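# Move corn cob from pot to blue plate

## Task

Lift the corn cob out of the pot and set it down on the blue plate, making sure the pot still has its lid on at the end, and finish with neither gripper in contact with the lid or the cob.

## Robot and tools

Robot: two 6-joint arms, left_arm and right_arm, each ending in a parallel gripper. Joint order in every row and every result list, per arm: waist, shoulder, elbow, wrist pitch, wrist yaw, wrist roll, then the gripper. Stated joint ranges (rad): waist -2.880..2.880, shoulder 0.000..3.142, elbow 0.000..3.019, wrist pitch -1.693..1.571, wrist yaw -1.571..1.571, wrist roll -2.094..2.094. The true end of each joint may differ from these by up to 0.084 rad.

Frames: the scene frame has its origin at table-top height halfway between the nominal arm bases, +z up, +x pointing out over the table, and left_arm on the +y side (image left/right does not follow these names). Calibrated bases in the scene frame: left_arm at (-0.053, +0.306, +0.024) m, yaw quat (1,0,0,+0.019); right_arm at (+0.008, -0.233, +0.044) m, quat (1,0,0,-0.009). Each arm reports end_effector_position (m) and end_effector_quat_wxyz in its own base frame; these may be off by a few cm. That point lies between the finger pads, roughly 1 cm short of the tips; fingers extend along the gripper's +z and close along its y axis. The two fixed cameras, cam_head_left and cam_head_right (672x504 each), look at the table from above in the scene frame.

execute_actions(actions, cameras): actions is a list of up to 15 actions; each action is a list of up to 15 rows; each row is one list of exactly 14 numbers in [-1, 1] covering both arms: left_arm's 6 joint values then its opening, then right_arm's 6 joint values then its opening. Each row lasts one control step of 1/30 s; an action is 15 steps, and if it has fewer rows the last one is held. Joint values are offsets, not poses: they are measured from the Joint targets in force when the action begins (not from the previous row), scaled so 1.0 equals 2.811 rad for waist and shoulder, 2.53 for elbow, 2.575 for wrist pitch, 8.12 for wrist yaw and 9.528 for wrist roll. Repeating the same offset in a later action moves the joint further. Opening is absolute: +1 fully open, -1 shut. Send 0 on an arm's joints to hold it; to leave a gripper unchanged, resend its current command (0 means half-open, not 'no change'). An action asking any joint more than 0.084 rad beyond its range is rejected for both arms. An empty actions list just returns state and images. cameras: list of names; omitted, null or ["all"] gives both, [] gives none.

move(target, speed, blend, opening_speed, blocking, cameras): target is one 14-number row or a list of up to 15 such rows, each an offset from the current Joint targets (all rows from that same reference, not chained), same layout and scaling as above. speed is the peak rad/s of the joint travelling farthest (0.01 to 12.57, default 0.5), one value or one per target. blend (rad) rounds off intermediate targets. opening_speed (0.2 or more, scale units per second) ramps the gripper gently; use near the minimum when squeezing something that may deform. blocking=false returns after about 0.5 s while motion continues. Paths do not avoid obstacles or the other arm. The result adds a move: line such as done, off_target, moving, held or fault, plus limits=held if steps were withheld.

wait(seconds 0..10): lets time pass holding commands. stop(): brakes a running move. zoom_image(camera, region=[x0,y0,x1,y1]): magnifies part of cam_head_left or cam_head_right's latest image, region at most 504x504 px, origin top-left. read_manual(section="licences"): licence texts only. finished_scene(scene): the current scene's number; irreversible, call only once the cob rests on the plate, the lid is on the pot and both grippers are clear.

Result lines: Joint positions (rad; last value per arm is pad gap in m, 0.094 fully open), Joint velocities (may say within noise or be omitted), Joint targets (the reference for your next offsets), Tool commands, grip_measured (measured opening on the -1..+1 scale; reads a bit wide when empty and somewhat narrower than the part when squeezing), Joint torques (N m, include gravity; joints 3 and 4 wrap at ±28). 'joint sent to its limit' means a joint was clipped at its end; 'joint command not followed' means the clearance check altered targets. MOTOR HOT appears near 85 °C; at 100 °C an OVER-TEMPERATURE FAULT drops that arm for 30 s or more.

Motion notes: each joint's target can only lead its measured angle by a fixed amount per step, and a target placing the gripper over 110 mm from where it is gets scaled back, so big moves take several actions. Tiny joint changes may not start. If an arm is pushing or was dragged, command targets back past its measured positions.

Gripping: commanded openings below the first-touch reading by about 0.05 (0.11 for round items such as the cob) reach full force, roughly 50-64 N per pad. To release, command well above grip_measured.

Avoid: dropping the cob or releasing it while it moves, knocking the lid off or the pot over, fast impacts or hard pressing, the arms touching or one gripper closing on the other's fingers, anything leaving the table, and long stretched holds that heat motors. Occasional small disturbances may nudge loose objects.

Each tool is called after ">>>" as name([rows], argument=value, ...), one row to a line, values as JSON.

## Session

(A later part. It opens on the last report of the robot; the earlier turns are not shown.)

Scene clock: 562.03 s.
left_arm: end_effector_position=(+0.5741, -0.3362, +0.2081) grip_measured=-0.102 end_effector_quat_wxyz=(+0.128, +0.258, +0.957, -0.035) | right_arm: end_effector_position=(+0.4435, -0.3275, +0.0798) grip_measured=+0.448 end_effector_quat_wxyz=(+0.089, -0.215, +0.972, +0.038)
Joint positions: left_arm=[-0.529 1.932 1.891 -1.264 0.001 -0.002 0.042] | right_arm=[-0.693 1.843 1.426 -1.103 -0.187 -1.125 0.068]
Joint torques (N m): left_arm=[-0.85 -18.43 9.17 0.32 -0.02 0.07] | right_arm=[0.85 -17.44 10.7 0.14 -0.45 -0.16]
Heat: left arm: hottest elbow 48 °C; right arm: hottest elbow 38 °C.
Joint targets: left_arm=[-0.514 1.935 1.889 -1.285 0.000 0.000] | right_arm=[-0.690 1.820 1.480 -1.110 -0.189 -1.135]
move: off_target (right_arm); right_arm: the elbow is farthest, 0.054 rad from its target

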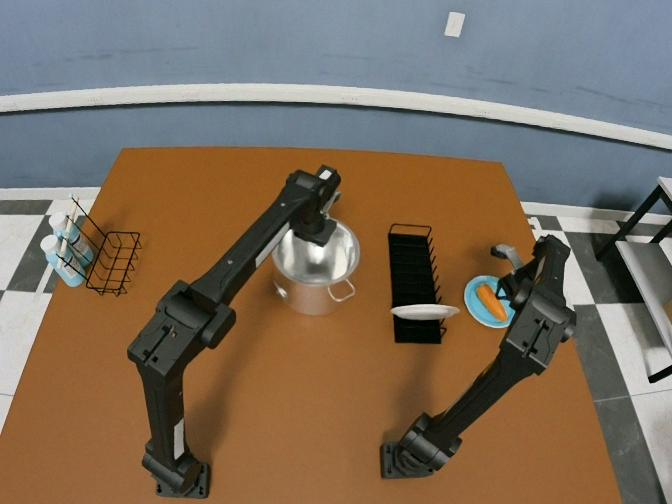

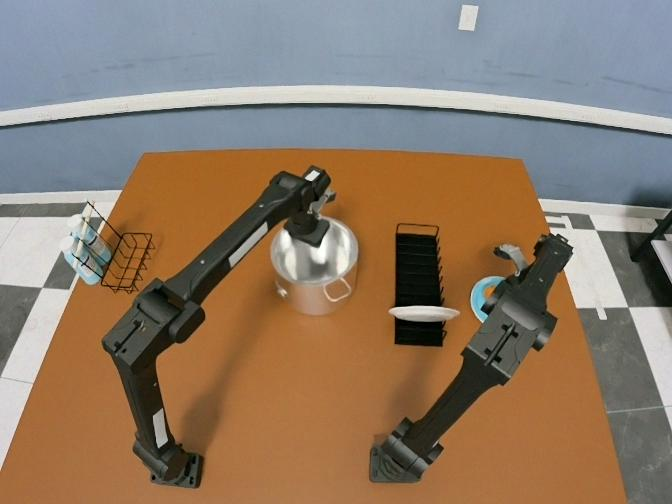

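>>> move(target=[0,0.0107,0,0,0,0,-0.4,0,0,0,0,0,0,0.45], speed=0.06)

>>> zoom_image(camera="cam_head_left", region=[240, 170, 400, 310])

Scene clock: 569.57 s.
left_arm: end_effector_position=(+0.5742, -0.3362, +0.2058) grip_measured=-0.102 end_effector_quat_wxyz=(+0.126, +0.258, +0.957, -0.035) | right_arm: end_effector_position=(+0.4435, -0.3275, +0.0798) grip_measured=+0.448 end_effector_quat_wxyz=(+0.089, -0.215, +0.972, +0.038)
Joint positions: left_arm=[-0.529 1.935 1.891 -1.265 0.001 -0.002 0.042] | right_arm=[-0.693 1.843 1.426 -1.103 -0.187 -1.125 0.068]
Joint torques (N m): left_arm=[-0.15 -16.03 9.18 0.31 -0.05 0.06] | right_arm=[0.79 -17.44 10.7 0.14 -0.46 -0.16]
Heat: left arm: hottest elbow 47 °C; right arm: hottest elbow 38 °C.
Joint targets: left_arm=[-0.514 1.965 1.889 -1.285 0.000 0.000] | right_arm=[-0.690 1.820 1.480 -1.110 -0.189 -1.135]
move: off_target (right_arm); right_arm: the elbow is farthest, 0.054 rad from its target

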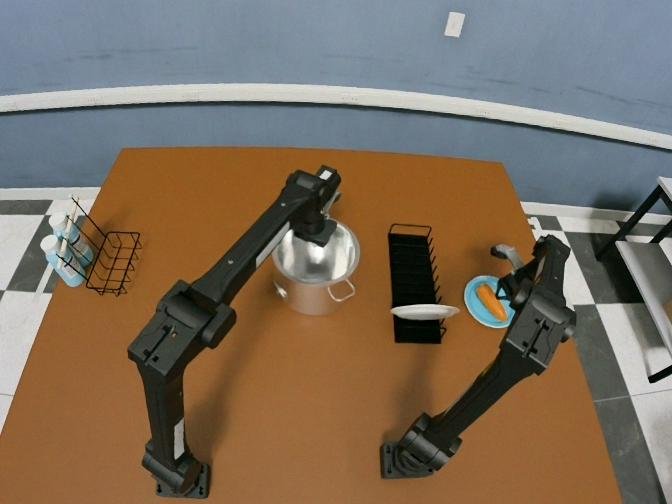

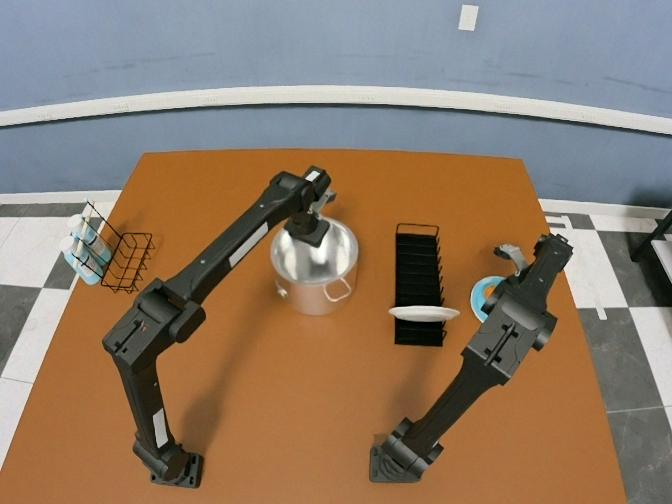

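Scaled by 3.150 (camera's finer frame: 960x720).

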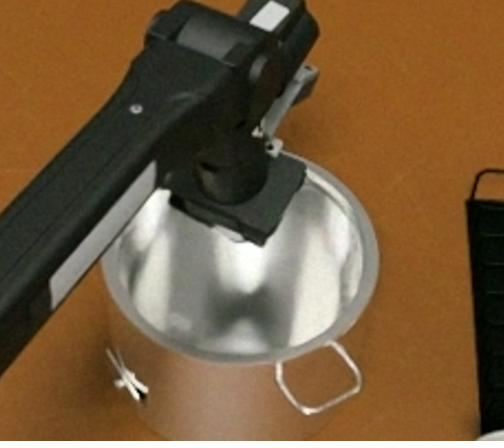

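>>> move(target=[0,0.0071,0,0.002,0,0,-0.4,0,0,0,0,0,0,0.45], speed=0.06, cameras=[])

>>> move(target=[0,0,0,0,0,0,0.4,0,0,0,0,0,0,0.45], opening_speed=0.5)

>>> zoom_image(camera="cam_head_left", region=[240, 170, 400, 310])

Scene clock: 585.23 s.
left_arm: end_effector_position=(+0.5742, -0.3363, +0.2046) grip_measured=-0.102 end_effector_quat_wxyz=(+0.125, +0.258, +0.957, -0.035) | right_arm: end_effector_position=(+0.4435, -0.3275, +0.0798) grip_measured=+0.448 end_effector_quat_wxyz=(+0.089, -0.215, +0.972, +0.038)
Joint positions: left_arm=[-0.529 1.937 1.891 -1.265 0.001 -0.002 0.042] | right_arm=[-0.693 1.843 1.426 -1.103 -0.187 -1.125 0.068]
Joint torques (N m): left_arm=[-0.62 -14.8 9.24 0.35 -0.06 0.07] | right_arm=[0.79 -17.44 10.69 0.14 -0.46 -0.16]
Heat: left arm: hottest elbow 46 °C; right arm: hottest elbow 39 °C.
Joint targets: left_arm=[-0.514 1.985 1.889 -1.280 0.000 0.000] | right_arm=[-0.690 1.820 1.480 -1.110 -0.189 -1.135]
move: off_target (left_arm, right_arm); left_arm: the shoulder is farthest, 0.048 rad from its target; right_arm: the elbow is farthest, 0.054 rad from its target

Scene clock: 587.17 s.
left_arm: end_effector_position=(+0.5743, -0.3363, +0.2041) grip_measured=+0.397 end_effector_quat_wxyz=(+0.124, +0.258, +0.957, -0.034) | right_arm: end_effector_position=(+0.4435, -0.3275, +0.0798) grip_measured=+0.448 end_effector_quat_wxyz=(+0.089, -0.215, +0.972, +0.038)
Joint positions: left_arm=[-0.529 1.938 1.891 -1.265 0.001 -0.002 0.066] | right_arm=[-0.693 1.843 1.426 -1.103 -0.187 -1.125 0.068]
Joint torques (N m): left_arm=[-0.44 -14.8 9.2 0.38 -0.04 0.09] | right_arm=[0.79 -17.44 10.69 0.14 -0.46 -0.16]
Motor temperatures (°C): left_arm=[30 40 45 27 28 25 31] | right_arm=[26 34 39 28 27 26 26]
Heat: left arm: hottest elbow 45 °C; right arm: hottest elbow 39 °C.
Joint targets: left_arm=[-0.514 1.985 1.889 -1.280 0.000 0.000] | right_arm=[-0.690 1.820 1.480 -1.110 -0.189 -1.135]
move: off_target (left_arm, right_arm); left_arm: the shoulder is farthest, 0.047 rad from its target; right_arm: the elbow is farthest, 0.054 rad from its target

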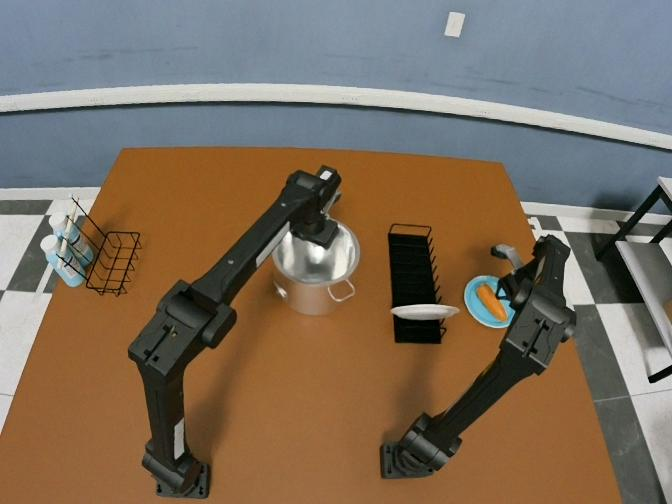

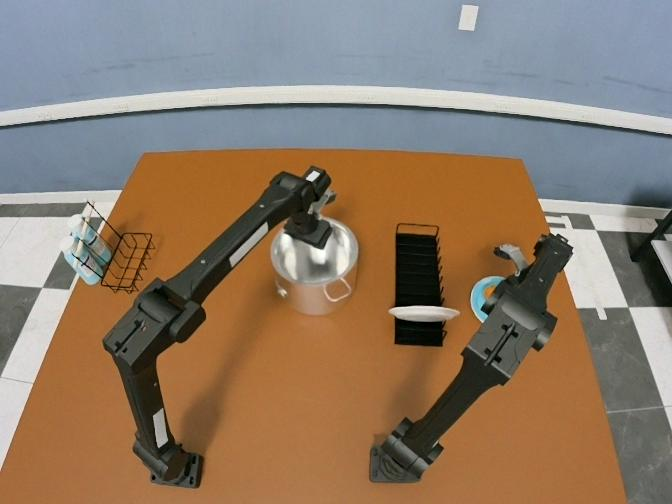

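Scaled by 3.150 (camera's finer frame: 960x720).

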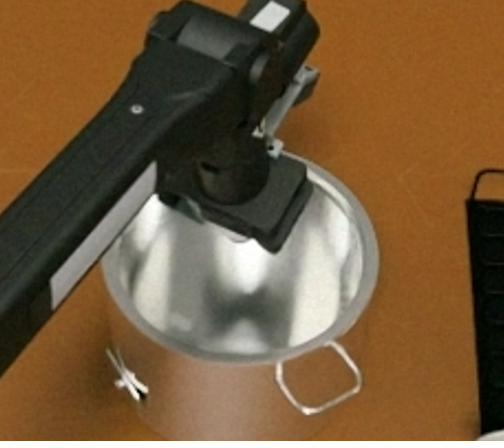

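>>> move(target=[0,-0.0071,0.1304,-0.0994,0,0,0.7,0,0,0,0,0,0,0.45], speed=0.25, cameras=[])

>>> move(target=[0.14,-0.01,0,0,0,0,0.7,0,0,0,0,0,0,0.45], speed=0.5)

>>> zoom_image(camera="cam_head_left", region=[265, 190, 370, 320])

>>> zoom_image(camera="cam_head_left", region=[240, 190, 400, 330])

Scene clock: 595.30 s.
left_arm: end_effector_position=(+0.5720, -0.3343, +0.2923) grip_measured=+0.699 end_effector_quat_wxyz=(+0.118, +0.258, +0.958, -0.033) | right_arm: end_effector_position=(+0.4435, -0.3275, +0.0798) grip_measured=+0.448 end_effector_quat_wxyz=(+0.089, -0.215, +0.972, +0.038)
Joint positions: left_arm=[-0.528 1.96 2.159 -1.524 0.001 -0.002 0.08] | right_arm=[-0.693 1.843 1.426 -1.103 -0.187 -1.125 0.068]
Joint torques (N m): left_arm=[-0.56 -17.85 14.48 0.75 -0.05 0.09] | right_arm=[0.79 -17.44 10.69 0.14 -0.46 -0.16]
Heat: left arm: hottest elbow 45 °C; right arm: hottest elbow 39 °C.
Joint targets: left_arm=[-0.514 1.965 2.218 -1.536 0.000 0.000] | right_arm=[-0.690 1.820 1.480 -1.110 -0.189 -1.135]
move: off_target (left_arm, right_arm); left_arm: the elbow is farthest, 0.060 rad from its target; right_arm: the elbow is farthest, 0.054 rad from its target

Scene clock: 596.63 s.
left_arm: end_effector_position=(+0.6580, -0.0765, +0.2923) grip_measured=+0.699 end_effector_quat_wxyz=(+0.122, +0.056, +0.991, -0.008) | right_arm: end_effector_position=(+0.4435, -0.3275, +0.0798) grip_measured=+0.448 end_effector_quat_wxyz=(+0.089, -0.215, +0.972, +0.038)
Joint positions: left_arm=[-0.115 1.96 2.159 -1.525 0.001 -0.002 0.08] | right_arm=[-0.693 1.843 1.426 -1.103 -0.187 -1.125 0.068]
Joint torques (N m): left_arm=[-1.96 -20.66 14.46 0.77 -0.08 0.09] | right_arm=[0.79 -17.38 10.69 0.14 -0.46 -0.16]
Heat: left arm: hottest elbow 45 °C; right arm: hottest elbow 39 °C.
Joint targets: left_arm=[-0.120 1.937 2.218 -1.536 0.000 0.000] | right_arm=[-0.690 1.820 1.480 -1.110 -0.189 -1.135]
move: off_target (left_arm, right_arm); left_arm: the elbow is farthest, 0.059 rad from its target; right_arm: the elbow is farthest, 0.054 rad from its target

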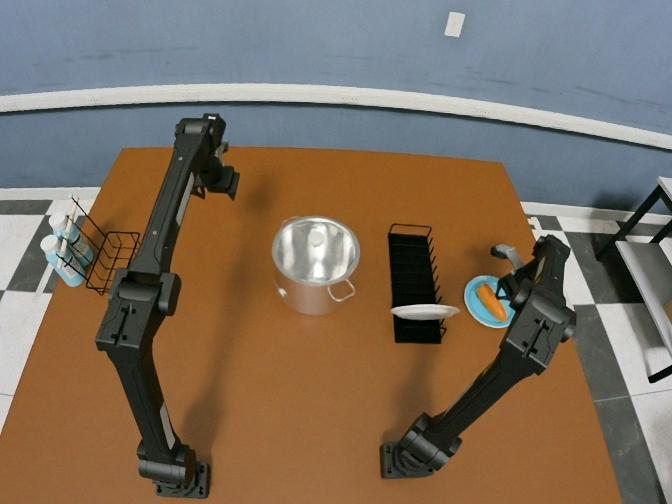

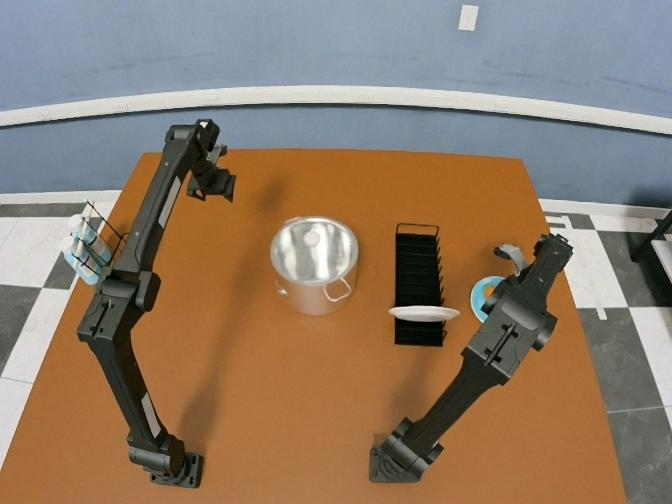

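Scaled by 3.877 (camera's finer frame: 960x720).

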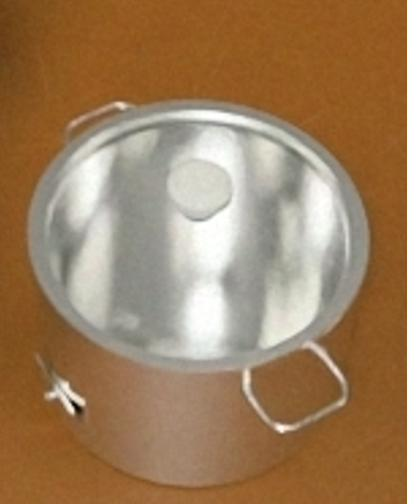

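Scaled by 3.150 (camera's finer frame: 960x720).

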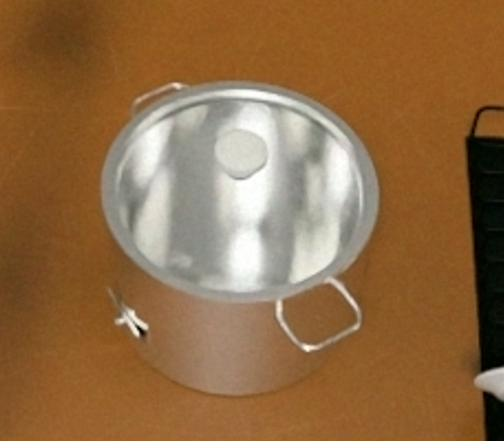

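>>> finished_scene(scene=1)

The scene is finished: the task was done.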